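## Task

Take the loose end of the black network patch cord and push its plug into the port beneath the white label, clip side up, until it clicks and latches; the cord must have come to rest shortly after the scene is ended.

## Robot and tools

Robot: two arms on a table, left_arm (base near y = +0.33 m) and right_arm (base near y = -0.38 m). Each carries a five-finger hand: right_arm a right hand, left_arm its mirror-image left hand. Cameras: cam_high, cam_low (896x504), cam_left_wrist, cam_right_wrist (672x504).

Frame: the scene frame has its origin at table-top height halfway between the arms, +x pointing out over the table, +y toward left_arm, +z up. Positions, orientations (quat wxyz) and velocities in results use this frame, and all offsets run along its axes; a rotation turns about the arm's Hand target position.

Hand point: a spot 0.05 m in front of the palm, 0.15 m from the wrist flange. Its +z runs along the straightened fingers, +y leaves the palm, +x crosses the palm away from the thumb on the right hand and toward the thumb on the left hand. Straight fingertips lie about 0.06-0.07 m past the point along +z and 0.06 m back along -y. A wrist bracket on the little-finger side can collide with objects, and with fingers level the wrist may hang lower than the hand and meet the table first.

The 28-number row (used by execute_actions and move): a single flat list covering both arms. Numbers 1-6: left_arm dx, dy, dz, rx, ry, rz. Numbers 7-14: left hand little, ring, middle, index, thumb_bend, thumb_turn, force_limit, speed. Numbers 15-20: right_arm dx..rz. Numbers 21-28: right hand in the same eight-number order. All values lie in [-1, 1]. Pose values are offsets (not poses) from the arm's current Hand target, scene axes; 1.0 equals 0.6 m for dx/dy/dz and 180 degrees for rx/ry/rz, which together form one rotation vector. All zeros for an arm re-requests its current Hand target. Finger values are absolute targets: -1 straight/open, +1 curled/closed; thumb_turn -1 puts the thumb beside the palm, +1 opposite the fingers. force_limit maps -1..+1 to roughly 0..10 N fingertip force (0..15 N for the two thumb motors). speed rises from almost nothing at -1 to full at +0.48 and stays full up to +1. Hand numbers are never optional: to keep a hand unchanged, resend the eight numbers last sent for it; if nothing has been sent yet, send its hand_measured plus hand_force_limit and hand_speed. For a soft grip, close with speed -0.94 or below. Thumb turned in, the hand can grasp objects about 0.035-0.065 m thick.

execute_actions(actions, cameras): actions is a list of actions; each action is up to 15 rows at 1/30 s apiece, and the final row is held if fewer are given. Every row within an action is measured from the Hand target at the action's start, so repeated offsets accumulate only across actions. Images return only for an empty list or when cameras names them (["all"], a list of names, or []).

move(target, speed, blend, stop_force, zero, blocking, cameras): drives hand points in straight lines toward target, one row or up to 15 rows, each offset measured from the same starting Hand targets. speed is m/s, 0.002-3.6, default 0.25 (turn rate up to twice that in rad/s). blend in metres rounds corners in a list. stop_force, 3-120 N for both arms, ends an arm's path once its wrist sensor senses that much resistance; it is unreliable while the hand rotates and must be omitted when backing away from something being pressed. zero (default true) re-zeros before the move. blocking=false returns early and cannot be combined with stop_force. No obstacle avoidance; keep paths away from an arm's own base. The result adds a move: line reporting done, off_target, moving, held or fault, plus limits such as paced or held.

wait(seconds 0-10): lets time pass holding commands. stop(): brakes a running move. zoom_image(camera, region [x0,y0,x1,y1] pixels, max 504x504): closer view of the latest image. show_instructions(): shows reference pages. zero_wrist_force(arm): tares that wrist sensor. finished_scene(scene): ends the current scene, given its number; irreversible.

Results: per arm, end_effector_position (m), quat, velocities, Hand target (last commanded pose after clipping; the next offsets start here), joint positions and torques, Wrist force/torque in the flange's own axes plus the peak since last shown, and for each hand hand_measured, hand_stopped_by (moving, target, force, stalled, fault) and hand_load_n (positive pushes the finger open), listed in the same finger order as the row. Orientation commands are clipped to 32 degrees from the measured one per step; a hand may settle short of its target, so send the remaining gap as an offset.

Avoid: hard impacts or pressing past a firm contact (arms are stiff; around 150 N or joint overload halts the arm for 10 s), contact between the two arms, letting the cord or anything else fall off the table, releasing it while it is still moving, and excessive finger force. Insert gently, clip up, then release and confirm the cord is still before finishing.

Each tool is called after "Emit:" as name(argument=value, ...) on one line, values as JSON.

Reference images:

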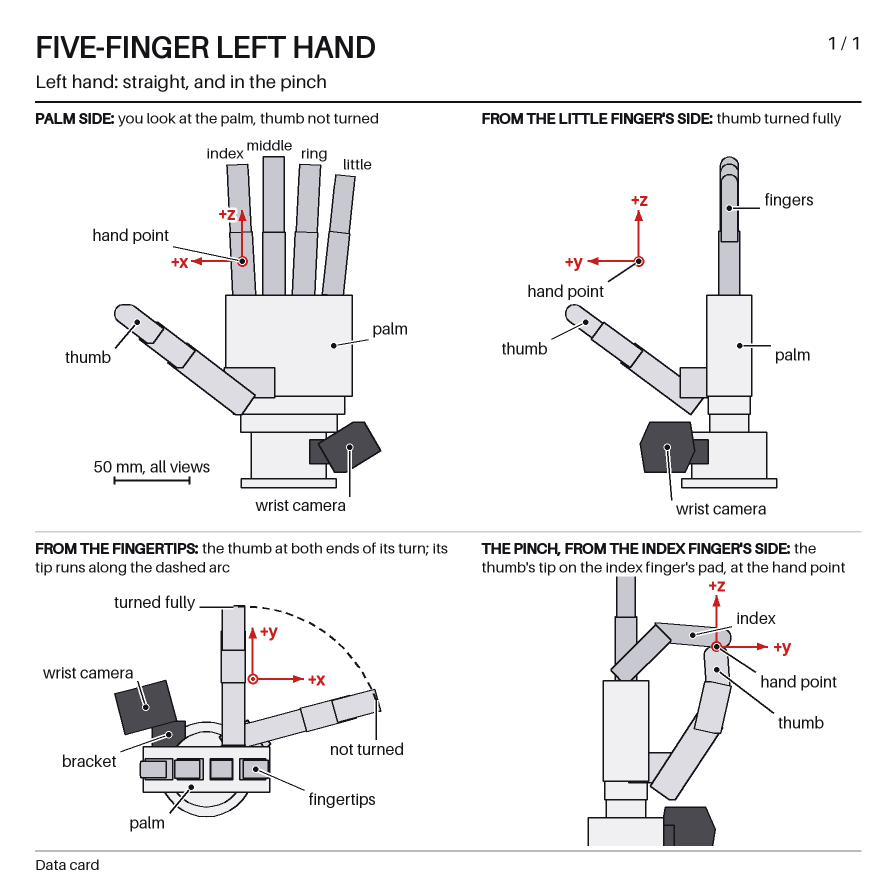

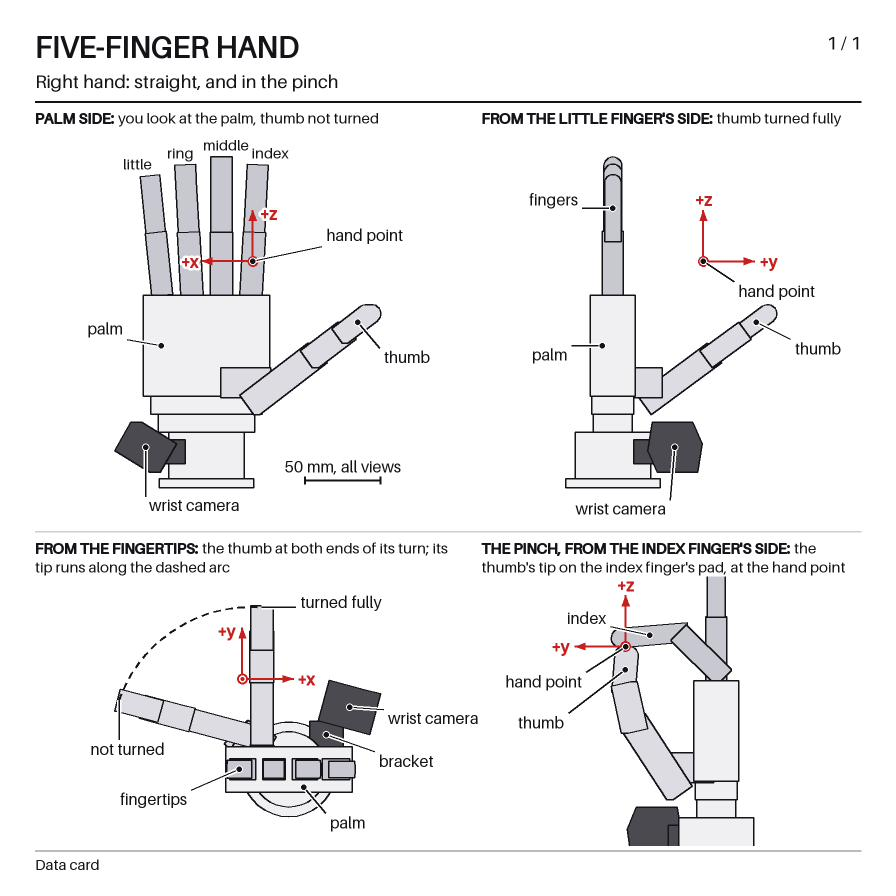

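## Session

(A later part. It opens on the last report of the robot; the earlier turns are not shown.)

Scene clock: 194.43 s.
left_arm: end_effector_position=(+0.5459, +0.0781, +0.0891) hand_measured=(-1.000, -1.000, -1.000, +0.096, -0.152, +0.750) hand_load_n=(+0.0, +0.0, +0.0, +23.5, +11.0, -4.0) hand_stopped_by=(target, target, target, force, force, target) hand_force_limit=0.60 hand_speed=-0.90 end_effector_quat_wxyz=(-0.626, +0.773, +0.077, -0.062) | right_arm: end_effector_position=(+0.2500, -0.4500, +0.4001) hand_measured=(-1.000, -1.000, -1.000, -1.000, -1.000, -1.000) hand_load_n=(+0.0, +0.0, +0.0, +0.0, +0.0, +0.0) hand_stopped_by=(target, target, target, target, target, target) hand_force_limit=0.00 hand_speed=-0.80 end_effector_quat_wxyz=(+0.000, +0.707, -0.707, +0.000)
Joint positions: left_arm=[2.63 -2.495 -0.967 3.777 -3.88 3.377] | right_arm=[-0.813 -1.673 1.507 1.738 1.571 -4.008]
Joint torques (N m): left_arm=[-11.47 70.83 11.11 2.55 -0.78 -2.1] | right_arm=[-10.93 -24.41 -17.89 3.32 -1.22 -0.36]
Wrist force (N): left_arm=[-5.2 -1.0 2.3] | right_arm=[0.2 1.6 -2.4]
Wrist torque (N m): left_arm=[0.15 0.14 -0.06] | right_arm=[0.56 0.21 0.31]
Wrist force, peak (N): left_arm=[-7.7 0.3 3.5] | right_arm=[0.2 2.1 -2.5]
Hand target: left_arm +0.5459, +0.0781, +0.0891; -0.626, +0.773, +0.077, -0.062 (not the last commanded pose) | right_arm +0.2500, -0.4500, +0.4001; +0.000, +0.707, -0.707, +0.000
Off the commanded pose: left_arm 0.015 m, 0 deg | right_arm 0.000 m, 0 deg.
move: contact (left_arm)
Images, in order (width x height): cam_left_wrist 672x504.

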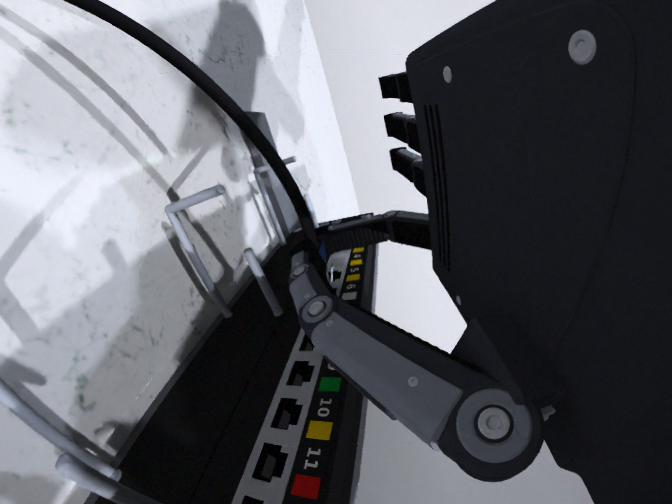

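Emit:
move(target=[-0.0008,-0.0004,0.001,0,0,0,-1,-1,-1,0.75,0.0,0.75,0.6,-0.9,0,0,0,0,0,0,-1,-1,-1,-1,-1,-1,0,-0.8], speed=0.008, cameras=[])

Emit:
move(target=[0.025,0.00294,0,0,0,0,-1,-1,-1,0.75,0.0,0.75,0.6,-0.9,0,0,0,0,0,0,-1,-1,-1,-1,-1,-1,0,-0.8], speed=0.007, stop_force=4, cameras=["cam_left_wrist"])

Emit:
zoom_image(camera="cam_left_wrist", region=[318, 262, 354, 298])

Scene clock: 195.50 s.
left_arm: end_effector_position=(+0.5454, +0.0779, +0.0896) hand_measured=(-1.000, -1.000, -1.000, +0.096, -0.152, +0.750) hand_load_n=(-0.5, +0.0, +0.0, +22.5, +12.0, -2.0) hand_stopped_by=(target, target, target, force, force, target) hand_force_limit=0.60 hand_speed=-0.90 end_effector_quat_wxyz=(-0.626, +0.773, +0.077, -0.062) | right_arm: end_effector_position=(+0.2500, -0.4500, +0.4001) hand_measured=(-1.000, -1.000, -1.000, -1.000, -1.000, -1.000) hand_load_n=(+0.0, +0.0, +0.0, +0.0, +0.0, +0.0) hand_stopped_by=(target, target, target, target, target, target) hand_force_limit=0.00 hand_speed=-0.80 end_effector_quat_wxyz=(+0.000, +0.707, -0.707, +0.000)
Joint positions: left_arm=[2.629 -2.494 -0.968 3.776 -3.881 3.377] | right_arm=[-0.813 -1.673 1.507 1.738 1.571 -4.008]
Joint torques (N m): left_arm=[-9.4 70.5 11.81 -1.36 -1.4 -2.01] | right_arm=[-11.63 -23.75 -17.12 3.23 -1.28 -0.18]
Wrist force (N): left_arm=[-1.5 0.8 1.5] | right_arm=[0.0 1.8 -2.2]
Wrist torque (N m): left_arm=[0.16 0.14 -0.01] | right_arm=[0.58 0.24 0.30]
Wrist force, peak (N): left_arm=[-5.7 0.6 2.7] | right_arm=[0.3 2.0 -2.4]
Hand target: left_arm +0.5454, +0.0779, +0.0897; -0.626, +0.773, +0.077, -0.062 | right_arm +0.2500, -0.4500, +0.4001; +0.000, +0.707, -0.707, +0.000
Off the commanded pose: left_arm 0.000 m, 0 deg | right_arm 0.000 m, 0 deg.
move: done
No camera images: "cameras" was empty.

Scene clock: 196.87 s.
left_arm: end_effector_position=(+0.5460, +0.0778, +0.0897) hand_measured=(-1.000, -1.000, -1.000, +0.096, -0.152, +0.750) hand_load_n=(+0.0, +0.0, +0.0, +24.0, +11.0, -3.5) hand_stopped_by=(target, target, target, force, force, target) hand_force_limit=0.60 hand_speed=-0.90 end_effector_quat_wxyz=(-0.626, +0.773, +0.077, -0.062) | right_arm: end_effector_position=(+0.2500, -0.4500, +0.4001) hand_measured=(-1.000, -1.000, -1.000, -1.000, -1.000, -1.000) hand_load_n=(+0.0, +0.0, +0.0, +0.0, +0.0, +0.0) hand_stopped_by=(target, target, target, target, target, target) hand_force_limit=0.00 hand_speed=-0.80 end_effector_quat_wxyz=(+0.000, +0.707, -0.707, +0.000)
Joint positions: left_arm=[2.63 -2.495 -0.965 3.775 -3.881 3.377] | right_arm=[-0.813 -1.673 1.507 1.738 1.571 -4.008]
Joint torques (N m): left_arm=[-11.36 70.52 11.95 2.62 -0.5 -2.22] | right_arm=[-13.29 -24.63 -17.77 3.14 -1.14 -0.21]
Wrist force (N): left_arm=[-6.5 0.7 3.4] | right_arm=[0.0 1.9 -2.2]
Wrist torque (N m): left_arm=[0.16 0.14 -0.01] | right_arm=[0.59 0.23 0.31]
Wrist force, peak (N): left_arm=[-8.9 0.0 4.1] | right_arm=[0.2 2.2 -2.4]
Hand target: left_arm +0.5460, +0.0778, +0.0897; -0.626, +0.773, +0.077, -0.062 (not the last commanded pose) | right_arm +0.2500, -0.4500, +0.4001; +0.000, +0.707, -0.707, +0.000
Off the commanded pose: left_arm 0.015 m, 0 deg | right_arm 0.000 m, 0 deg.
move: contact (left_arm)
Images, in order (width x height): cam_left_wrist 672x504.

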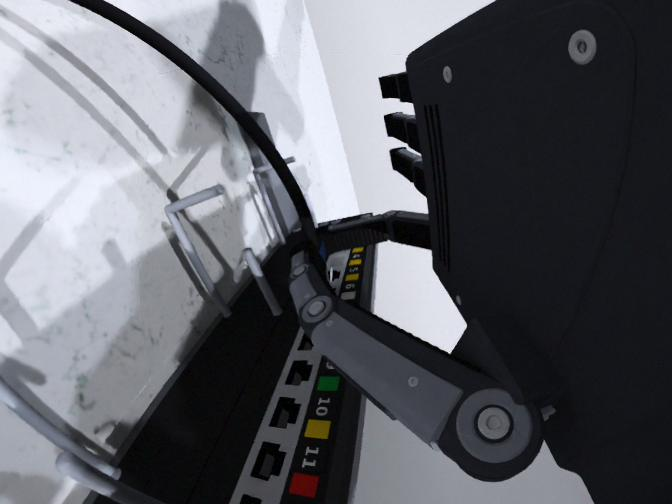

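Scaled by 14.000 from the camera's 672x504 image, which has a finer 960x720 frame.

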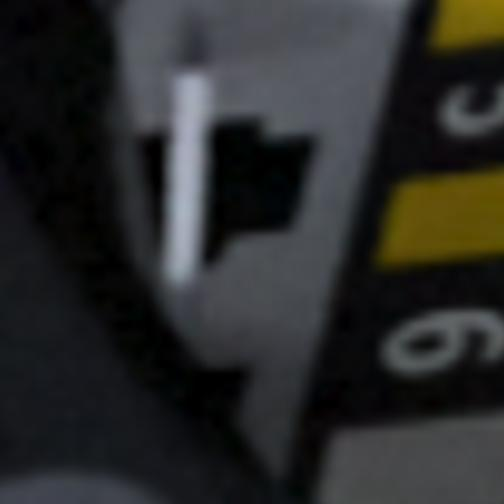

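Emit:
move(target=[-0.0004,0,-0.0018,0,0,0,-1,-1,-1,0.75,0.0,0.75,0.6,-0.9,0,0,0,0,0,0,-1,-1,-1,-1,-1,-1,0,-0.8], speed=0.008, cameras=["cam_left_wrist"])

Emit:
zoom_image(camera="cam_left_wrist", region=[318, 262, 354, 298])

Scene clock: 197.83 s.
left_arm: end_effector_position=(+0.5458, +0.0778, +0.0887) hand_measured=(-1.000, -1.000, -1.000, +0.096, -0.152, +0.750) hand_load_n=(+0.0, +0.0, +0.0, +24.0, +11.0, -3.0) hand_stopped_by=(target, target, target, force, force, target) hand_force_limit=0.60 hand_speed=-0.90 end_effector_quat_wxyz=(-0.626, +0.773, +0.077, -0.062) | right_arm: end_effector_position=(+0.2500, -0.4500, +0.4001) hand_measured=(-1.000, -1.000, -1.000, -1.000, -1.000, -1.000) hand_load_n=(+0.0, +0.0, +0.0, +0.0, +0.0, +0.0) hand_stopped_by=(target, target, target, target, target, target) hand_force_limit=0.00 hand_speed=-0.80 end_effector_quat_wxyz=(+0.000, +0.707, -0.707, +0.000)
Joint positions: left_arm=[2.63 -2.496 -0.967 3.777 -3.881 3.377] | right_arm=[-0.813 -1.673 1.507 1.738 1.571 -4.008]
Joint torques (N m): left_arm=[-9.32 49.74 11.8 2.32 -0.67 -2.25] | right_arm=[-11.3 -24.74 -16.32 2.99 -1.12 -0.12]
Wrist force (N): left_arm=[-4.9 -0.2 2.7] | right_arm=[0.0 1.9 -2.2]
Wrist torque (N m): left_arm=[0.16 0.11 0.00] | right_arm=[0.59 0.24 0.30]
Wrist force, peak (N): left_arm=[-6.6 0.7 3.5] | right_arm=[-0.2 2.0 -2.5]
Hand target: left_arm +0.5458, +0.0778, +0.0887; -0.626, +0.773, +0.077, -0.062 | right_arm +0.2500, -0.4500, +0.4001; +0.000, +0.707, -0.707, +0.000
Off the commanded pose: left_arm 0.000 m, 0 deg | right_arm 0.000 m, 0 deg.
move: done
Images, in order (width x height): cam_left_wrist 672x504.

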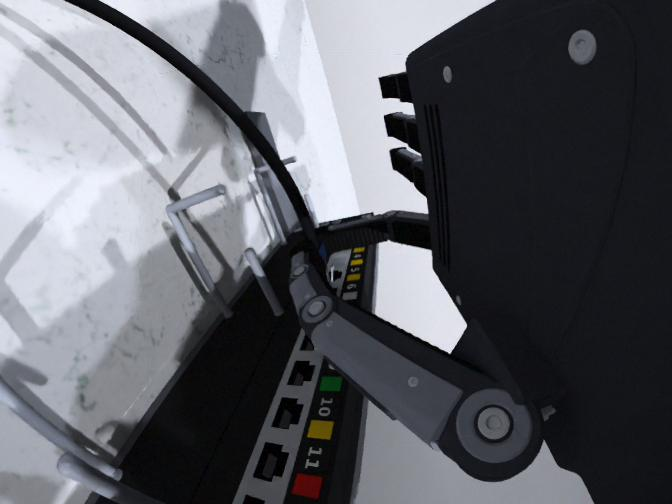

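Scaled by 14.000 from the camera's 672x504 image, which has a finer 960x720 frame.

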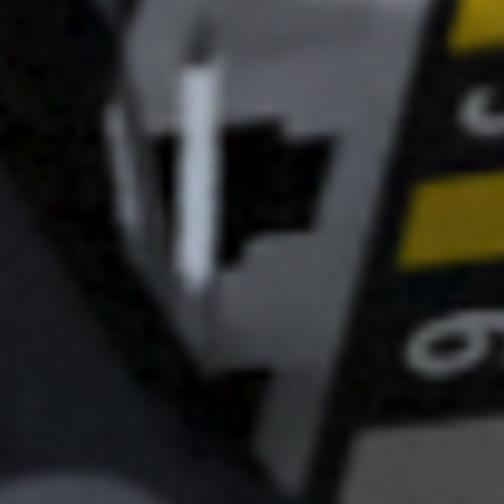

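Emit:
move(target=[0.0002,0.0025,-0.0002,0,0,0,-1,-1,-1,0.75,0.0,0.75,0.6,-0.9,0,0,0,0,0,0,-1,-1,-1,-1,-1,-1,0,-0.8], speed=0.006, stop_force=3, cameras=["cam_left_wrist"])

Emit:
zoom_image(camera="cam_left_wrist", region=[318, 262, 354, 298])

Scene clock: 199.30 s.
left_arm: end_effector_position=(+0.5459, +0.0793, +0.0885) hand_measured=(-1.000, -1.000, -1.000, +0.096, -0.152, +0.750) hand_load_n=(+0.0, +0.0, +0.0, +22.0, +11.5, -4.5) hand_stopped_by=(target, target, target, force, force, target) hand_force_limit=0.60 hand_speed=-0.90 end_effector_quat_wxyz=(-0.626, +0.773, +0.077, -0.062) | right_arm: end_effector_position=(+0.2500, -0.4500, +0.4001) hand_measured=(-1.000, -1.000, -1.000, -1.000, -1.000, -1.000) hand_load_n=(+0.0, +0.0, +0.0, +0.0, +0.0, +0.0) hand_stopped_by=(target, target, target, target, target, target) hand_force_limit=0.00 hand_speed=-0.80 end_effector_quat_wxyz=(+0.000, +0.707, -0.707, +0.000)
Joint positions: left_arm=[2.631 -2.493 -0.972 3.781 -3.879 3.378] | right_arm=[-0.813 -1.673 1.507 1.738 1.571 -4.008]
Joint torques (N m): left_arm=[9.99 69.26 10.94 1.17 3.08 1.97] | right_arm=[-12.15 -25.11 -17.31 3.19 -1.21 -0.3]
Wrist force (N): left_arm=[-1.7 -0.1 -0.5] | right_arm=[0.1 2.0 -2.6]
Wrist torque (N m): left_arm=[0.12 0.16 -0.02] | right_arm=[0.61 0.23 0.32]
Wrist force, peak (N): left_arm=[-5.1 0.2 2.8] | right_arm=[0.2 2.3 -2.3]
Hand target: left_arm +0.5459, +0.0793, +0.0885; -0.626, +0.773, +0.077, -0.062 | right_arm +0.2500, -0.4500, +0.4001; +0.000, +0.707, -0.707, +0.000
Off the commanded pose: left_arm 0.000 m, 0 deg | right_arm 0.000 m, 0 deg.
move: done
Images, in order (width x height): cam_left_wrist 672x504.

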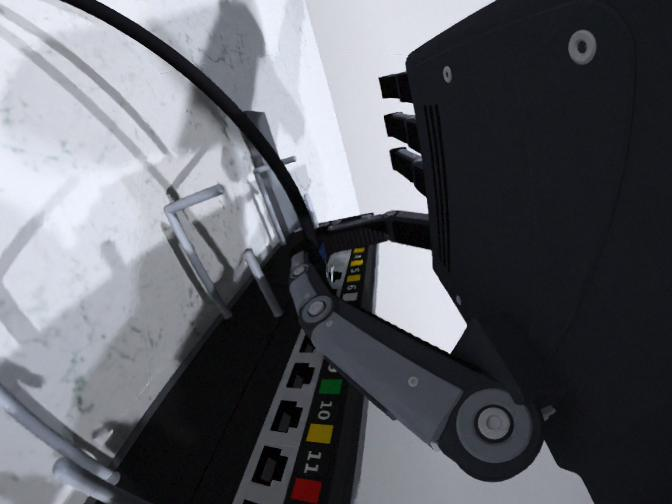

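Scaled by 14.000 from the camera's 672x504 image, which has a finer 960x720 frame.

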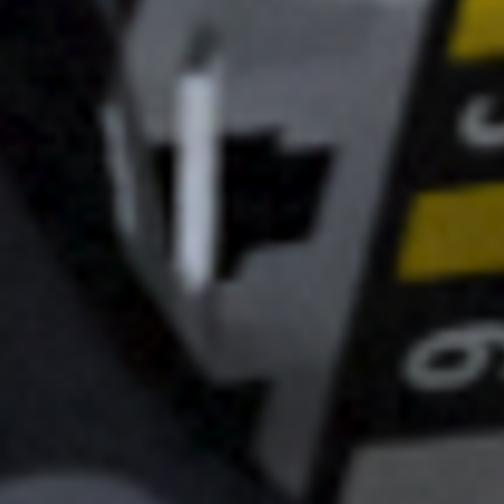

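Emit:
move(target=[0,-0.0014,0.0002,0,0,0,-1,-1,-1,0.75,0.0,0.75,0.6,-0.9,0,0,0,0,0,0,-1,-1,-1,-1,-1,-1,0,-0.8], speed=0.008, cameras=[])

Emit:
move(target=[0.025,0.00294,0,0,0,0,-1,-1,-1,0.75,0.0,0.75,0.6,-0.9,0,0,0,0,0,0,-1,-1,-1,-1,-1,-1,0,-0.8], speed=0.007, stop_force=6, cameras=["cam_left_wrist"])

Emit:
zoom_image(camera="cam_left_wrist", region=[318, 262, 354, 298])

Scene clock: 200.17 s.
left_arm: end_effector_position=(+0.5459, +0.0785, +0.0886) hand_measured=(-1.000, -1.000, -1.000, +0.096, -0.152, +0.750) hand_load_n=(+0.0, +0.0, +0.0, +23.0, +12.0, -2.5) hand_stopped_by=(target, target, target, force, force, target) hand_force_limit=0.60 hand_speed=-0.90 end_effector_quat_wxyz=(-0.626, +0.773, +0.077, -0.062) | right_arm: end_effector_position=(+0.2500, -0.4500, +0.4001) hand_measured=(-1.000, -1.000, -1.000, -1.000, -1.000, -1.000) hand_load_n=(+0.0, +0.0, +0.0, +0.0, +0.0, +0.0) hand_stopped_by=(target, target, target, target, target, target) hand_force_limit=0.00 hand_speed=-0.80 end_effector_quat_wxyz=(+0.000, +0.707, -0.707, +0.000)
Joint positions: left_arm=[2.631 -2.495 -0.969 3.779 -3.88 3.377] | right_arm=[-0.813 -1.673 1.507 1.738 1.571 -4.008]
Joint torques (N m): left_arm=[-11.08 49.23 26.01 -0.86 -1.37 -1.59] | right_arm=[-11.75 -25.44 -17.62 3.05 -1.24 -0.21]
Wrist force (N): left_arm=[-2.1 -0.5 1.2] | right_arm=[0.1 1.7 -2.4]
Wrist torque (N m): left_arm=[0.16 0.10 -0.03] | right_arm=[0.57 0.24 0.31]
Wrist force, peak (N): left_arm=[-2.6 0.5 1.3] | right_arm=[0.0 2.2 -2.6]
Hand target: left_arm +0.5459, +0.0785, +0.0887; -0.626, +0.773, +0.077, -0.062 | right_arm +0.2500, -0.4500, +0.4001; +0.000, +0.707, -0.707, +0.000
Off the commanded pose: left_arm 0.000 m, 0 deg | right_arm 0.000 m, 0 deg.
move: done
No camera images: "cameras" was empty.

Scene clock: 201.57 s.
left_arm: end_effector_position=(+0.5468, +0.0785, +0.0886) hand_measured=(-1.000, -1.000, -1.000, +0.096, -0.152, +0.750) hand_load_n=(-0.5, +0.0, +0.0, +23.0, +11.5, -4.5) hand_stopped_by=(target, target, target, force, force, target) hand_force_limit=0.60 hand_speed=-0.90 end_effector_quat_wxyz=(-0.626, +0.773, +0.077, -0.062) | right_arm: end_effector_position=(+0.2500, -0.4500, +0.4001) hand_measured=(-1.000, -1.000, -1.000, -1.000, -1.000, -1.000) hand_load_n=(+0.0, +0.0, +0.0, +0.0, +0.0, +0.0) hand_stopped_by=(target, target, target, target, target, target) hand_force_limit=0.00 hand_speed=-0.80 end_effector_quat_wxyz=(+0.000, +0.707, -0.707, +0.000)
Joint positions: left_arm=[2.631 -2.497 -0.966 3.777 -3.879 3.377] | right_arm=[-0.813 -1.673 1.507 1.738 1.571 -4.008]
Joint torques (N m): left_arm=[-9.01 69.54 12.46 2.93 -0.06 -2.31] | right_arm=[-12.15 -24.83 -17.93 3.07 -1.31 -0.1]
Wrist force (N): left_arm=[-8.5 -2.3 0.7] | right_arm=[0.1 1.8 -2.6]
Wrist torque (N m): left_arm=[0.16 0.12 -0.03] | right_arm=[0.60 0.23 0.30]
Wrist force, peak (N): left_arm=[-11.4 -1.9 1.2] | right_arm=[0.2 2.1 -2.5]
Hand target: left_arm +0.5468, +0.0785, +0.0886; -0.626, +0.773, +0.077, -0.062 (not the last commanded pose) | right_arm +0.2500, -0.4500, +0.4001; +0.000, +0.707, -0.707, +0.000
Off the commanded pose: left_arm 0.014 m, 0 deg | right_arm 0.000 m, 0 deg.
move: contact (left_arm)
Images, in order (width x height): cam_left_wrist 672x504.

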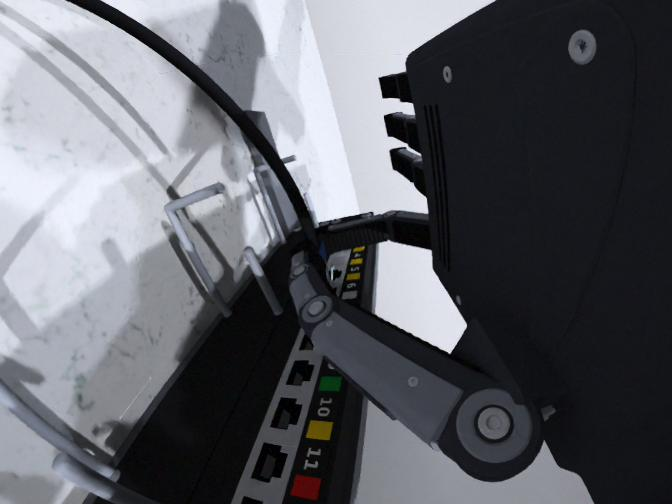

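Scaled by 14.000 from the camera's 672x504 image, which has a finer 960x720 frame.

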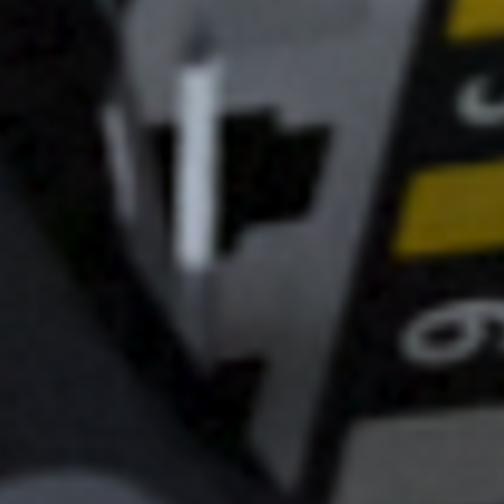

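Emit:
move(target=[-0.001,0,0.0013,0,0,0,-1,-1,-1,0.75,0.0,0.75,0.6,-0.9,0,0,0,0,0,0,-1,-1,-1,-1,-1,-1,0,-0.8], speed=0.008, cameras=[])

Emit:
move(target=[0.025,0.00294,0,0,0,0,-1,-1,-1,0.75,0.0,0.75,0.6,-0.9,0,0,0,0,0,0,-1,-1,-1,-1,-1,-1,0,-0.8], speed=0.007, stop_force=5, cameras=["cam_left_wrist"])

Emit:
zoom_image(camera="cam_left_wrist", region=[318, 262, 354, 298])

Scene clock: 202.43 s.
left_arm: end_effector_position=(+0.5462, +0.0785, +0.0894) hand_measured=(-1.000, -1.000, -1.000, +0.096, -0.152, +0.750) hand_load_n=(+0.0, -0.5, +0.0, +22.5, +12.0, -2.0) hand_stopped_by=(target, target, target, force, force, target) hand_force_limit=0.60 hand_speed=-0.90 end_effector_quat_wxyz=(-0.626, +0.773, +0.077, -0.062) | right_arm: end_effector_position=(+0.2500, -0.4500, +0.4001) hand_measured=(-1.000, -1.000, -1.000, -1.000, -1.000, -1.000) hand_load_n=(+0.0, +0.0, +0.0, +0.0, +0.0, +0.0) hand_stopped_by=(target, target, target, target, target, target) hand_force_limit=0.00 hand_speed=-0.80 end_effector_quat_wxyz=(+0.000, +0.707, -0.707, +0.000)
Joint positions: left_arm=[2.631 -2.495 -0.967 3.777 -3.88 3.377] | right_arm=[-0.813 -1.673 1.507 1.738 1.571 -4.008]
Joint torques (N m): left_arm=[-10.92 70.84 11.2 -1.41 -1.21 -1.94] | right_arm=[-12.81 -24.49 -18.42 3.18 -1.12 -0.08]
Wrist force (N): left_arm=[-0.4 0.7 0.9] | right_arm=[0.2 1.5 -2.3]
Wrist torque (N m): left_arm=[0.15 0.11 0.03] | right_arm=[0.54 0.22 0.31]
Wrist force, peak (N): left_arm=[-8.8 -1.9 0.8] | right_arm=[0.0 1.9 -2.7]
Hand target: left_arm +0.5462, +0.0785, +0.0894; -0.626, +0.773, +0.077, -0.062 | right_arm +0.2500, -0.4500, +0.4001; +0.000, +0.707, -0.707, +0.000
Off the commanded pose: left_arm 0.000 m, 0 deg | right_arm 0.000 m, 0 deg.
move: done
No camera images: "cameras" was empty.

Scene clock: 203.83 s.
left_arm: end_effector_position=(+0.5469, +0.0785, +0.0895) hand_measured=(-1.000, -1.000, -1.000, +0.096, -0.152, +0.750) hand_load_n=(+0.0, +0.0, +0.0, +23.0, +11.5, -4.0) hand_stopped_by=(target, target, target, force, force, target) hand_force_limit=0.60 hand_speed=-0.90 end_effector_quat_wxyz=(-0.626, +0.773, +0.077, -0.062) | right_arm: end_effector_position=(+0.2500, -0.4500, +0.4001) hand_measured=(-1.000, -1.000, -1.000, -1.000, -1.000, -1.000) hand_load_n=(+0.0, +0.0, +0.0, +0.0, +0.0, +0.0) hand_stopped_by=(target, target, target, target, target, target) hand_force_limit=0.00 hand_speed=-0.80 end_effector_quat_wxyz=(+0.000, +0.707, -0.707, +0.000)
Joint positions: left_arm=[2.631 -2.496 -0.964 3.776 -3.879 3.377] | right_arm=[-0.813 -1.673 1.507 1.738 1.571 -4.008]
Joint torques (N m): left_arm=[-8.5 69.49 11.12 2.45 -0.48 -2.34] | right_arm=[-12.02 -24.7 -17.54 2.98 -1.27 -0.12]
Wrist force (N): left_arm=[-6.7 -0.2 1.3] | right_arm=[-0.2 1.7 -2.3]
Wrist torque (N m): left_arm=[0.15 0.11 0.00] | right_arm=[0.57 0.27 0.29]
Wrist force, peak (N): left_arm=[-9.7 -0.9 1.4] | right_arm=[0.0 1.7 -2.6]
Hand target: left_arm +0.5469, +0.0785, +0.0895; -0.626, +0.773, +0.077, -0.062 (not the last commanded pose) | right_arm +0.2500, -0.4500, +0.4001; +0.000, +0.707, -0.707, +0.000
Off the commanded pose: left_arm 0.014 m, 0 deg | right_arm 0.000 m, 0 deg.
move: contact (left_arm)
Images, in order (width x height): cam_left_wrist 672x504.

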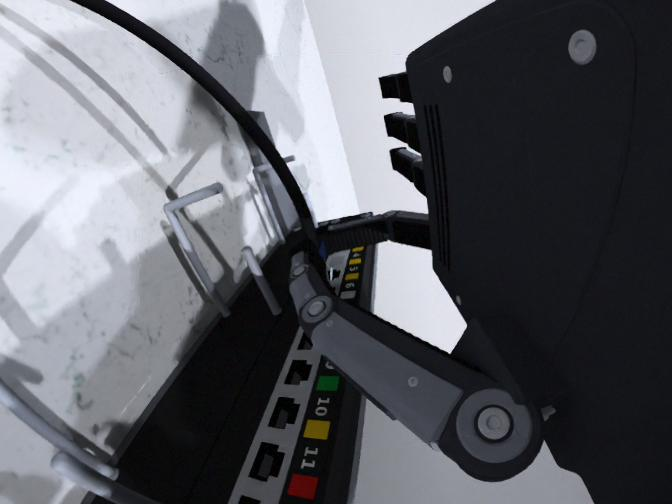

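Scaled by 14.000 from the camera's 672x504 image, which has a finer 960x720 frame.

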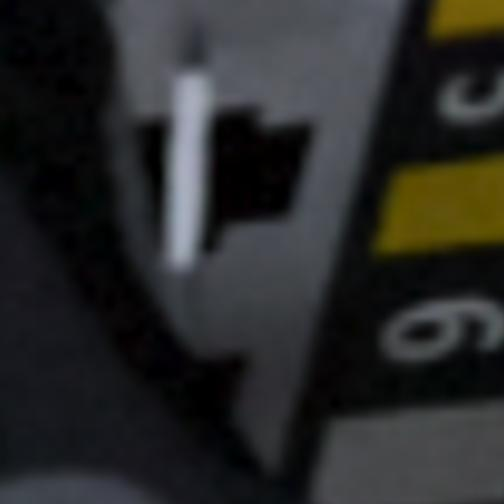

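Emit:
move(target=[-0.0005,0,-0.0009,0,0,0,-1,-1,-1,0.75,0.0,0.75,0.6,-0.9,0,0,0,0,0,0,-1,-1,-1,-1,-1,-1,0,-0.8], speed=0.008, cameras=[])

Emit:
move(target=[0.025,0.00294,0,0,0,0,-1,-1,-1,0.75,0.0,0.75,0.6,-0.9,0,0,0,0,0,0,-1,-1,-1,-1,-1,-1,0,-0.8], speed=0.007, stop_force=6, cameras=["cam_left_wrist"])

Emit:
zoom_image(camera="cam_left_wrist", region=[318, 262, 354, 298])

Scene clock: 204.90 s.
left_arm: end_effector_position=(+0.5466, +0.0785, +0.0890) hand_measured=(-1.000, -1.000, -1.000, +0.096, -0.152, +0.750) hand_load_n=(+0.0, +0.0, +0.0, +22.5, +11.5, -3.5) hand_stopped_by=(target, target, target, force, force, target) hand_force_limit=0.60 hand_speed=-0.90 end_effector_quat_wxyz=(-0.626, +0.773, +0.077, -0.062) | right_arm: end_effector_position=(+0.2500, -0.4500, +0.4001) hand_measured=(-1.000, -1.000, -1.000, -1.000, -1.000, -1.000) hand_load_n=(+0.0, +0.0, +0.0, +0.0, +0.0, +0.0) hand_stopped_by=(target, target, target, target, target, target) hand_force_limit=0.00 hand_speed=-0.80 end_effector_quat_wxyz=(+0.000, +0.707, -0.707, +0.000)
Joint positions: left_arm=[2.631 -2.496 -0.966 3.777 -3.879 3.377] | right_arm=[-0.813 -1.673 1.507 1.738 1.571 -4.008]
Joint torques (N m): left_arm=[-9.36 68.92 11.15 2.22 -0.98 -2.35] | right_arm=[-12.35 -23.86 -16.95 2.98 -1.13 -0.15]
Wrist force (N): left_arm=[-4.7 -1.2 0.5] | right_arm=[-0.1 1.6 -2.4]
Wrist torque (N m): left_arm=[0.14 0.12 0.02] | right_arm=[0.55 0.26 0.29]
Wrist force, peak (N): left_arm=[-7.0 0.0 1.2] | right_arm=[0.2 1.9 -2.8]
Hand target: left_arm +0.5466, +0.0785, +0.0890; -0.626, +0.773, +0.077, -0.062 | right_arm +0.2500, -0.4500, +0.4001; +0.000, +0.707, -0.707, +0.000
Off the commanded pose: left_arm 0.000 m, 0 deg | right_arm 0.000 m, 0 deg.
move: done
No camera images: "cameras" was empty.

Scene clock: 206.27 s.
left_arm: end_effector_position=(+0.5471, +0.0784, +0.0890) hand_measured=(-1.000, -1.000, -1.000, +0.096, -0.152, +0.750) hand_load_n=(+0.0, +0.0, +0.0, +23.5, +11.0, -5.0) hand_stopped_by=(target, target, target, force, force, target) hand_force_limit=0.60 hand_speed=-0.90 end_effector_quat_wxyz=(-0.626, +0.774, +0.077, -0.062) | right_arm: end_effector_position=(+0.2500, -0.4500, +0.4001) hand_measured=(-1.000, -1.000, -1.000, -1.000, -1.000, -1.000) hand_load_n=(+0.0, +0.0, +0.0, +0.0, +0.0, +0.0) hand_stopped_by=(target, target, target, target, target, target) hand_force_limit=0.00 hand_speed=-0.80 end_effector_quat_wxyz=(+0.000, +0.707, -0.707, +0.000)
Joint positions: left_arm=[2.631 -2.497 -0.964 3.776 -3.879 3.377] | right_arm=[-0.813 -1.673 1.507 1.738 1.571 -4.008]
Joint torques (N m): left_arm=[-8.21 69.63 12 3.63 0.29 -2.58] | right_arm=[-12.23 -25 -17.7 3.06 -1.3 -0.14]
Wrist force (N): left_arm=[-10.9 -3.2 1.2] | right_arm=[0.3 1.8 -2.2]
Wrist torque (N m): left_arm=[0.15 0.13 0.01] | right_arm=[0.59 0.20 0.31]
Wrist force, peak (N): left_arm=[-13.4 -4.3 1.1] | right_arm=[0.2 2.1 -2.3]
Hand target: left_arm +0.5471, +0.0784, +0.0890; -0.626, +0.774, +0.077, -0.062 (not the last commanded pose) | right_arm +0.2500, -0.4500, +0.4001; +0.000, +0.707, -0.707, +0.000
Off the commanded pose: left_arm 0.015 m, 0 deg | right_arm 0.000 m, 0 deg.
move: contact (left_arm)
Images, in order (width x height): cam_left_wrist 672x504.

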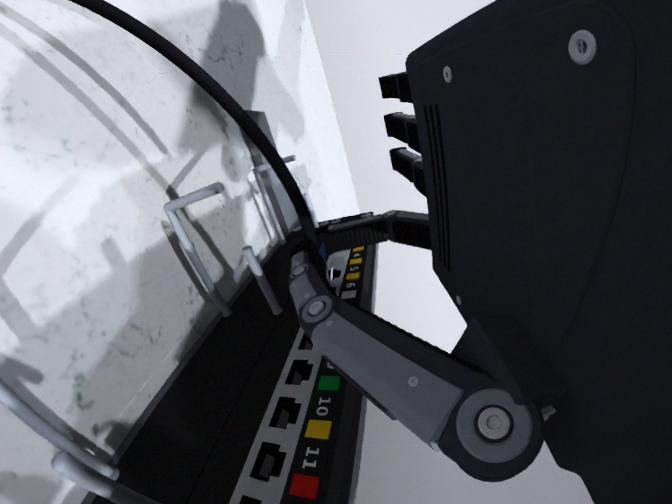

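Scaled by 14.000 from the camera's 672x504 image, which has a finer 960x720 frame.

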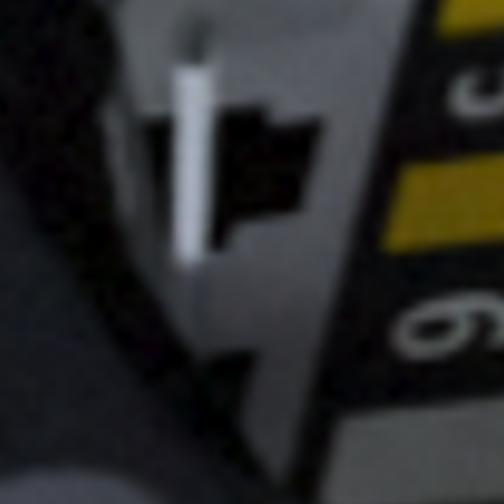

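Emit:
move(target=[-0.001,-0.0001,0,0,0,0,-1,-1,-1,0.75,0.0,0.75,0.6,-0.9,0,0,0,0,0,0,-1,-1,-1,-1,-1,-1,0,-0.8], speed=0.006, cameras=["cam_left_wrist"])

Emit:
zoom_image(camera="cam_left_wrist", region=[318, 262, 354, 298])

Scene clock: 207.27 s.
left_arm: end_effector_position=(+0.5466, +0.0783, +0.0890) hand_measured=(-1.000, -1.000, -1.000, +0.096, -0.152, +0.750) hand_load_n=(-0.5, +0.0, +0.0, +22.5, +12.0, -3.0) hand_stopped_by=(target, target, target, force, force, target) hand_force_limit=0.60 hand_speed=-0.90 end_effector_quat_wxyz=(-0.626, +0.774, +0.077, -0.062) | right_arm: end_effector_position=(+0.2500, -0.4500, +0.4001) hand_measured=(-1.000, -1.000, -1.000, -1.000, -1.000, -1.000) hand_load_n=(+0.0, +0.0, +0.0, +0.0, +0.0, +0.0) hand_stopped_by=(target, target, target, target, target, target) hand_force_limit=0.00 hand_speed=-0.80 end_effector_quat_wxyz=(+0.000, +0.707, -0.707, +0.000)
Joint positions: left_arm=[2.631 -2.496 -0.966 3.777 -3.88 3.377] | right_arm=[-0.813 -1.673 1.507 1.738 1.571 -4.008]
Joint torques (N m): left_arm=[-9.8 68.68 11.61 1.77 -1.05 -2.05] | right_arm=[-12.87 -24.81 -18.33 3.1 -1.31 -0.08]
Wrist force (N): left_arm=[-3.1 0.3 1.0] | right_arm=[0.3 1.9 -2.2]
Wrist torque (N m): left_arm=[0.17 0.05 0.09] | right_arm=[0.59 0.20 0.33]
Wrist force, peak (N): left_arm=[-11.2 -1.8 1.7] | right_arm=[0.1 1.9 -2.6]
Hand target: left_arm +0.5465, +0.0783, +0.0890; -0.626, +0.774, +0.077, -0.062 | right_arm +0.2500, -0.4500, +0.4001; +0.000, +0.707, -0.707, +0.000
Off the commanded pose: left_arm 0.000 m, 0 deg | right_arm 0.000 m, 0 deg.
move: done
Images, in order (width x height): cam_left_wrist 672x504.

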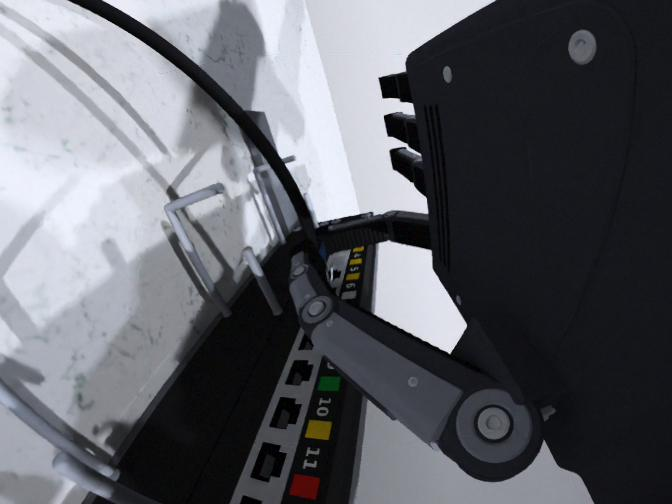

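Scaled by 14.000 from the camera's 672x504 image, which has a finer 960x720 frame.

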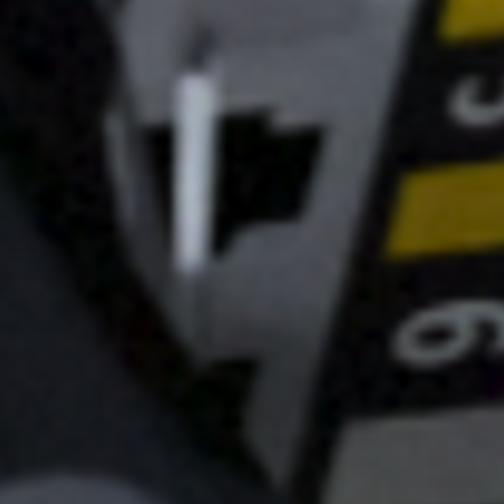

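Emit:
move(target=[-0.0005,0.0014,0.0004,0,0,0,-1,-1,-1,0.75,0.0,0.75,0.6,-0.9,0,0,0,0,0,0,-1,-1,-1,-1,-1,-1,0,-0.8], speed=0.008, cameras=[])

Emit:
move(target=[0.025,0.00294,0,0,0,0,-1,-1,-1,0.75,0.0,0.75,0.6,-0.9,0,0,0,0,0,0,-1,-1,-1,-1,-1,-1,0,-0.8], speed=0.007, stop_force=5, cameras=["cam_left_wrist"])

Emit:
zoom_image(camera="cam_left_wrist", region=[318, 262, 354, 298])

Scene clock: 208.63 s.
left_arm: end_effector_position=(+0.5462, +0.0791, +0.0892) hand_measured=(-1.000, -1.000, -1.000, +0.096, -0.152, +0.750) hand_load_n=(+0.0, -0.5, +0.0, +22.0, +12.0, -4.0) hand_stopped_by=(target, target, target, force, force, target) hand_force_limit=0.60 hand_speed=-0.90 end_effector_quat_wxyz=(-0.626, +0.774, +0.077, -0.062) | right_arm: end_effector_position=(+0.2500, -0.4500, +0.4001) hand_measured=(-1.000, -1.000, -1.000, -1.000, -1.000, -1.000) hand_load_n=(+0.0, +0.0, +0.0, +0.0, +0.0, +0.0) hand_stopped_by=(target, target, target, target, target, target) hand_force_limit=0.00 hand_speed=-0.80 end_effector_quat_wxyz=(+0.000, +0.707, -0.707, +0.000)
Joint positions: left_arm=[2.631 -2.494 -0.97 3.779 -3.879 3.377] | right_arm=[-0.813 -1.673 1.507 1.738 1.571 -4.008]
Joint torques (N m): left_arm=[9.26 71.83 9.73 1.22 3.17 2.02] | right_arm=[-12.28 -23.94 -17.83 3.11 -1.28 -0.05]
Wrist force (N): left_arm=[-0.6 0.4 -0.5] | right_arm=[0.1 1.6 -2.4]
Wrist torque (N m): left_arm=[0.16 0.06 0.10] | right_arm=[0.56 0.23 0.30]
Wrist force, peak (N): left_arm=[-2.8 0.3 1.0] | right_arm=[0.2 2.4 -2.4]
Hand target: left_arm +0.5462, +0.0792, +0.0893; -0.626, +0.774, +0.077, -0.062 | right_arm +0.2500, -0.4500, +0.4001; +0.000, +0.707, -0.707, +0.000
Off the commanded pose: left_arm 0.000 m, 0 deg | right_arm 0.000 m, 0 deg.
move: done
No camera images: "cameras" was empty.

Scene clock: 210.03 s.
left_arm: end_effector_position=(+0.5468, +0.0792, +0.0893) hand_measured=(-1.000, -1.000, -1.000, +0.096, -0.152, +0.750) hand_load_n=(-0.5, +0.0, +0.0, +22.0, +11.0, -6.5) hand_stopped_by=(target, target, target, force, force, target) hand_force_limit=0.60 hand_speed=-0.90 end_effector_quat_wxyz=(-0.626, +0.774, +0.077, -0.062) | right_arm: end_effector_position=(+0.2500, -0.4500, +0.4001) hand_measured=(-1.000, -1.000, -1.000, -1.000, -1.000, -1.000) hand_load_n=(+0.0, +0.0, +0.0, +0.0, +0.0, +0.0) hand_stopped_by=(target, target, target, target, target, target) hand_force_limit=0.00 hand_speed=-0.80 end_effector_quat_wxyz=(+0.000, +0.707, -0.707, +0.000)
Joint positions: left_arm=[2.632 -2.494 -0.968 3.778 -3.879 3.377] | right_arm=[-0.813 -1.673 1.507 1.738 1.571 -4.008]
Joint torques (N m): left_arm=[-8.22 70.29 11.11 2.47 -0.41 -2.38] | right_arm=[-11.61 -24.85 -17.62 2.97 -1.21 0.01]
Wrist force (N): left_arm=[-6.3 0.0 -0.1] | right_arm=[0.2 1.8 -2.0]
Wrist torque (N m): left_arm=[0.17 0.03 0.00] | right_arm=[0.57 0.21 0.32]
Wrist force, peak (N): left_arm=[-8.5 -0.2 0.1] | right_arm=[0.1 2.0 -2.5]
Hand target: left_arm +0.5468, +0.0792, +0.0893; -0.626, +0.774, +0.077, -0.062 (not the last commanded pose) | right_arm +0.2500, -0.4500, +0.4001; +0.000, +0.707, -0.707, +0.000
Off the commanded pose: left_arm 0.015 m, 0 deg | right_arm 0.000 m, 0 deg.
move: contact (left_arm)
Images, in order (width x height): cam_left_wrist 672x504.

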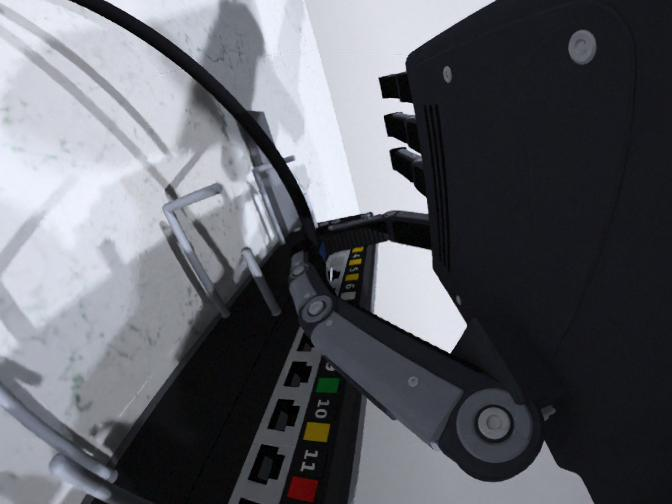

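Scaled by 14.000 from the camera's 672x504 image, which has a finer 960x720 frame.

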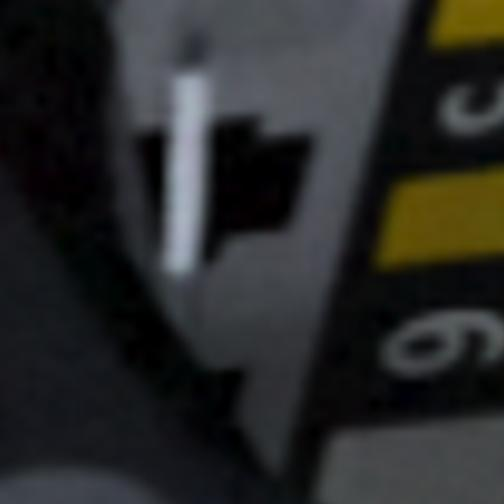

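Emit:
move(target=[-0.0063,-0.0014,-0.0003,0.003,-0.0149,0.0033,-1,-1,-1,0.75,0.0,0.75,0.6,-0.9,0,0,0,0,0,0,-1,-1,-1,-1,-1,-1,0,-0.8], speed=0.02, cameras=["cam_left_wrist"])

Emit:
zoom_image(camera="cam_left_wrist", region=[318, 262, 354, 298])

Scene clock: 212.20 s.
left_arm: end_effector_position=(+0.5430, +0.0784, +0.0892) hand_measured=(-1.000, -1.000, -1.000, +0.096, -0.152, +0.750) hand_load_n=(+0.0, +0.0, +0.0, +23.0, +12.0, -2.0) hand_stopped_by=(target, target, target, force, force, target) hand_force_limit=0.60 hand_speed=-0.90 end_effector_quat_wxyz=(-0.627, +0.771, +0.096, -0.047) | right_arm: end_effector_position=(+0.2500, -0.4500, +0.4001) hand_measured=(-1.000, -1.000, -1.000, -1.000, -1.000, -1.000) hand_load_n=(+0.0, +0.0, +0.0, +0.0, +0.0, +0.0) hand_stopped_by=(target, target, target, target, target, target) hand_force_limit=0.00 hand_speed=-0.80 end_effector_quat_wxyz=(+0.000, +0.707, -0.707, +0.000)
Joint positions: left_arm=[2.626 -2.486 -0.989 3.788 -3.885 3.326] | right_arm=[-0.813 -1.673 1.507 1.738 1.571 -4.008]
Joint torques (N m): left_arm=[-10.51 68.66 11.35 1.26 -1.79 -1.97] | right_arm=[-13.81 -25.21 -17.77 3.08 -1.38 -0.01]
Wrist force (N): left_arm=[0.2 0.5 0.8] | right_arm=[0.3 1.9 -2.2]
Wrist torque (N m): left_arm=[0.16 0.00 0.14] | right_arm=[0.59 0.20 0.32]
Wrist force, peak (N): left_arm=[-6.7 0.5 0.0] | right_arm=[0.3 1.9 -2.7]
Hand target: left_arm +0.5430, +0.0784, +0.0892; -0.627, +0.771, +0.096, -0.046 | right_arm +0.2500, -0.4500, +0.4001; +0.000, +0.707, -0.707, +0.000
Off the commanded pose: left_arm 0.000 m, 0 deg | right_arm 0.000 m, 0 deg.
move: done
Images, in order (width x height): cam_left_wrist 672x504.

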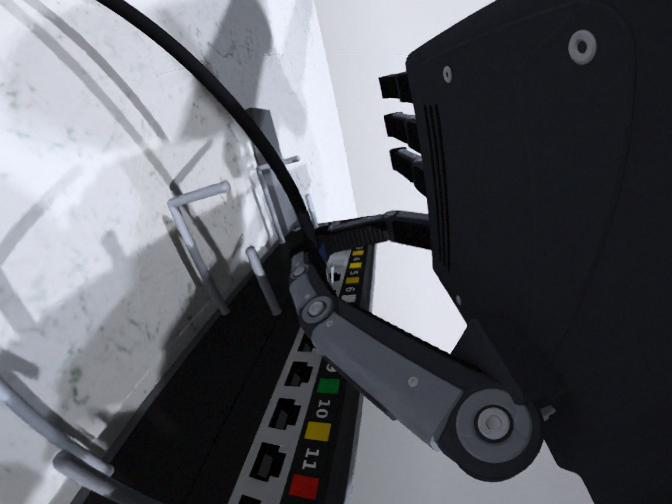

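Scaled by 14.000 from the camera's 672x504 image, which has a finer 960x720 frame.

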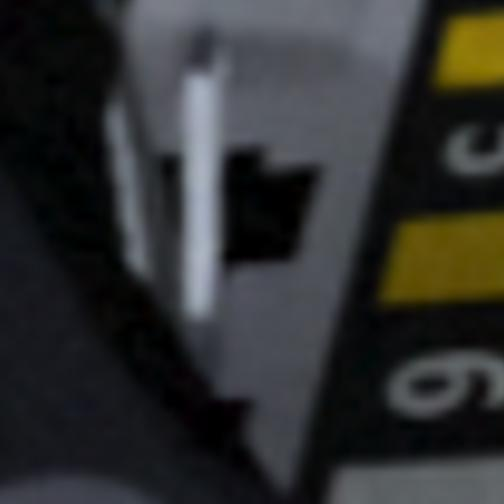

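Emit:
move(target=[0,0.0003,-0.0004,-0.003,0.0149,-0.0033,-1,-1,-1,0.75,0.0,0.75,0.6,-0.9,0,0,0,0,0,0,-1,-1,-1,-1,-1,-1,0,-0.8], speed=0.03, cameras=[])

Emit:
move(target=[0.025,0.00294,0,0,0,0,-1,-1,-1,0.75,0.0,0.75,0.6,-0.9,0,0,0,0,0,0,-1,-1,-1,-1,-1,-1,0,-0.8], speed=0.006, stop_force=3, cameras=["cam_left_wrist"])

Emit:
zoom_image(camera="cam_left_wrist", region=[318, 262, 354, 298])

Scene clock: 213.67 s.
left_arm: end_effector_position=(+0.5430, +0.0786, +0.0889) hand_measured=(-1.000, -1.000, -1.000, +0.096, -0.152, +0.750) hand_load_n=(+0.0, +0.0, +0.0, +24.0, +11.0, -2.5) hand_stopped_by=(target, target, target, force, force, target) hand_force_limit=0.60 hand_speed=-0.90 end_effector_quat_wxyz=(-0.626, +0.774, +0.078, -0.062) | right_arm: end_effector_position=(+0.2500, -0.4500, +0.4001) hand_measured=(-1.000, -1.000, -1.000, -1.000, -1.000, -1.000) hand_load_n=(+0.0, +0.0, +0.0, +0.0, +0.0, +0.0) hand_stopped_by=(target, target, target, target, target, target) hand_force_limit=0.00 hand_speed=-0.80 end_effector_quat_wxyz=(+0.000, +0.707, -0.707, +0.000)
Joint positions: left_arm=[2.629 -2.488 -0.981 3.784 -3.882 3.376] | right_arm=[-0.813 -1.673 1.507 1.738 1.571 -4.008]
Joint torques (N m): left_arm=[8.24 49.76 27.83 -1.01 3.4 1.34] | right_arm=[-12.34 -25.35 -17.53 2.88 -1.05 -0.06]
Wrist force (N): left_arm=[-2.7 -0.4 1.9] | right_arm=[0.2 1.9 -2.1]
Wrist torque (N m): left_arm=[0.18 0.04 -0.08] | right_arm=[0.58 0.21 0.32]
Wrist force, peak (N): left_arm=[-3.3 0.5 2.3] | right_arm=[0.0 2.1 -2.5]
Hand target: left_arm +0.5430, +0.0786, +0.0889; -0.626, +0.774, +0.077, -0.062 | right_arm +0.2500, -0.4500, +0.4001; +0.000, +0.707, -0.707, +0.000
Off the commanded pose: left_arm 0.000 m, 0 deg | right_arm 0.000 m, 0 deg.
move: done
No camera images: "cameras" was empty.

Scene clock: 215.33 s.
left_arm: end_effector_position=(+0.5453, +0.0789, +0.0889) hand_measured=(-1.000, -1.000, -1.000, +0.096, -0.152, +0.750) hand_load_n=(+0.0, +0.0, +0.0, +23.5, +10.0, -6.0) hand_stopped_by=(target, target, target, force, force, target) hand_force_limit=0.60 hand_speed=-0.90 end_effector_quat_wxyz=(-0.626, +0.774, +0.077, -0.062) | right_arm: end_effector_position=(+0.2500, -0.4500, +0.4001) hand_measured=(-1.000, -1.000, -1.000, -1.000, -1.000, -1.000) hand_load_n=(+0.0, +0.0, +0.0, +0.0, +0.0, +0.0) hand_stopped_by=(target, target, target, target, target, target) hand_force_limit=0.00 hand_speed=-0.80 end_effector_quat_wxyz=(+0.000, +0.707, -0.707, +0.000)
Joint positions: left_arm=[2.631 -2.492 -0.973 3.781 -3.88 3.377] | right_arm=[-0.813 -1.673 1.507 1.738 1.571 -4.008]
Joint torques (N m): left_arm=[-10.94 69.56 12.35 2.82 -0.09 -2.37] | right_arm=[-12.81 -24.35 -17.65 3.02 -1.26 0.01]
Wrist force (N): left_arm=[-5.3 -0.4 1.8] | right_arm=[0.3 1.8 -2.2]
Wrist torque (N m): left_arm=[0.15 0.07 -0.04] | right_arm=[0.58 0.21 0.32]
Wrist force, peak (N): left_arm=[-7.6 0.2 2.8] | right_arm=[0.4 1.9 -2.7]
Hand target: left_arm +0.5453, +0.0789, +0.0889; -0.626, +0.774, +0.077, -0.062 (not the last commanded pose) | right_arm +0.2500, -0.4500, +0.4001; +0.000, +0.707, -0.707, +0.000
Off the commanded pose: left_arm 0.013 m, 0 deg | right_arm 0.000 m, 0 deg.
move: contact (left_arm)
Images, in order (width x height): cam_left_wrist 672x504.

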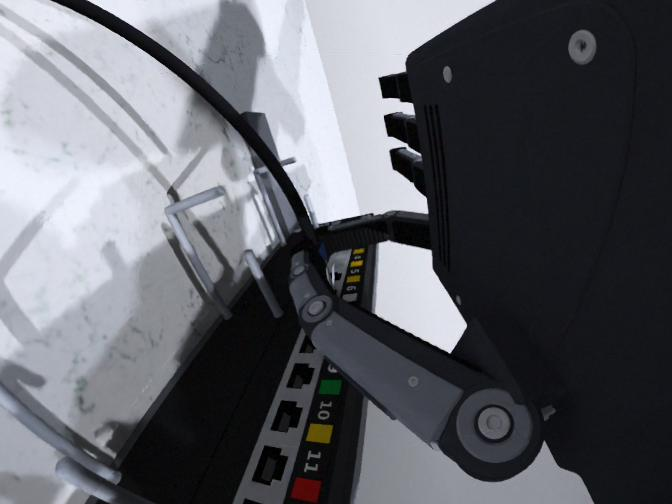

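Scaled by 14.000 from the camera's 672x504 image, which has a finer 960x720 frame.

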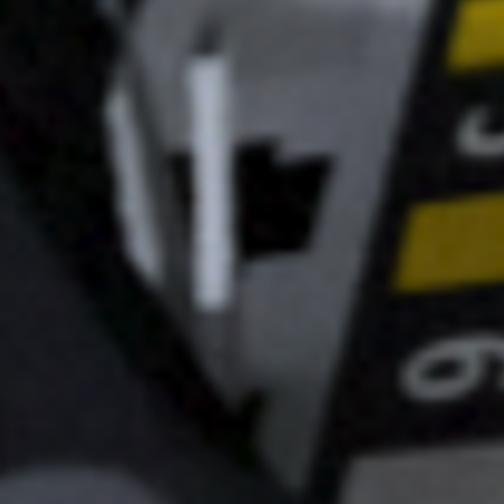

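Emit:
move(target=[-0.007,-0.0008,0,0,0,0,-1,-1,-1,0.75,0.0,0.75,0.6,-0.9,0,0,0,0,0,0,-1,-1,-1,-1,-1,-1,0,-0.8], speed=0.02, cameras=["cam_left_wrist"])

Emit:
zoom_image(camera="cam_left_wrist", region=[318, 262, 354, 298])

Scene clock: 216.33 s.
left_arm: end_effector_position=(+0.5412, +0.0784, +0.0889) hand_measured=(-1.000, -1.000, -1.000, +0.096, -0.152, +0.750) hand_load_n=(+0.0, +0.0, +0.0, +23.0, +11.5, -2.5) hand_stopped_by=(target, target, target, force, force, target) hand_force_limit=0.60 hand_speed=-0.90 end_effector_quat_wxyz=(-0.626, +0.774, +0.077, -0.062) | right_arm: end_effector_position=(+0.2500, -0.4500, +0.4001) hand_measured=(-1.000, -1.000, -1.000, -1.000, -1.000, -1.000) hand_load_n=(+0.0, +0.0, +0.0, +0.0, +0.0, +0.0) hand_stopped_by=(target, target, target, target, target, target) hand_force_limit=0.00 hand_speed=-0.80 end_effector_quat_wxyz=(+0.000, +0.707, -0.707, +0.000)
Joint positions: left_arm=[2.627 -2.485 -0.987 3.786 -3.883 3.375] | right_arm=[-0.813 -1.673 1.507 1.738 1.571 -4.008]
Joint torques (N m): left_arm=[-10.58 70.01 9.51 1.41 -1.69 -1.92] | right_arm=[-12.01 -25.06 -17.56 2.97 -1.01 0.07]
Wrist force (N): left_arm=[0.1 0.5 0.9] | right_arm=[0.2 1.9 -2.3]
Wrist torque (N m): left_arm=[0.16 0.03 0.14] | right_arm=[0.59 0.22 0.32]
Wrist force, peak (N): left_arm=[-5.5 0.6 2.1] | right_arm=[0.2 2.1 -2.4]
Hand target: left_arm +0.5411, +0.0784, +0.0889; -0.626, +0.774, +0.077, -0.062 | right_arm +0.2500, -0.4500, +0.4001; +0.000, +0.707, -0.707, +0.000
Off the commanded pose: left_arm 0.000 m, 0 deg | right_arm 0.000 m, 0 deg.
move: done
Images, in order (width x height): cam_left_wrist 672x504.

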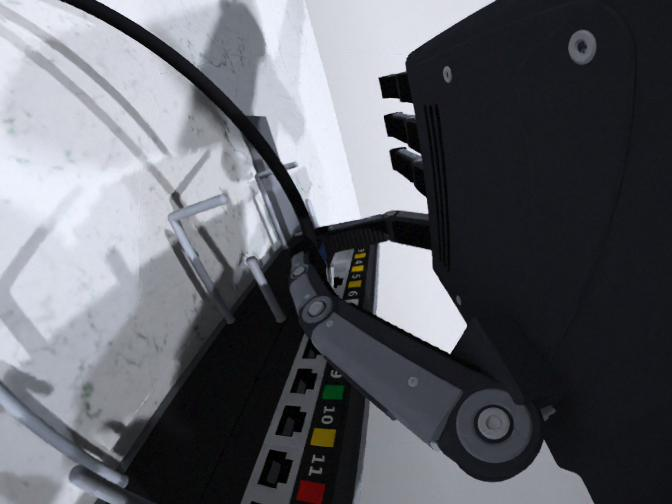

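Scaled by 14.000 from the camera's 672x504 image, which has a finer 960x720 frame.

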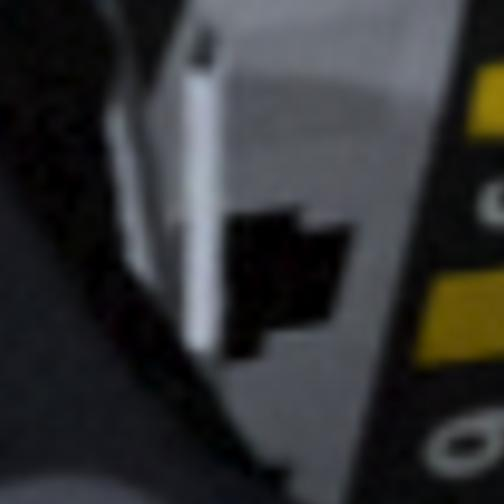

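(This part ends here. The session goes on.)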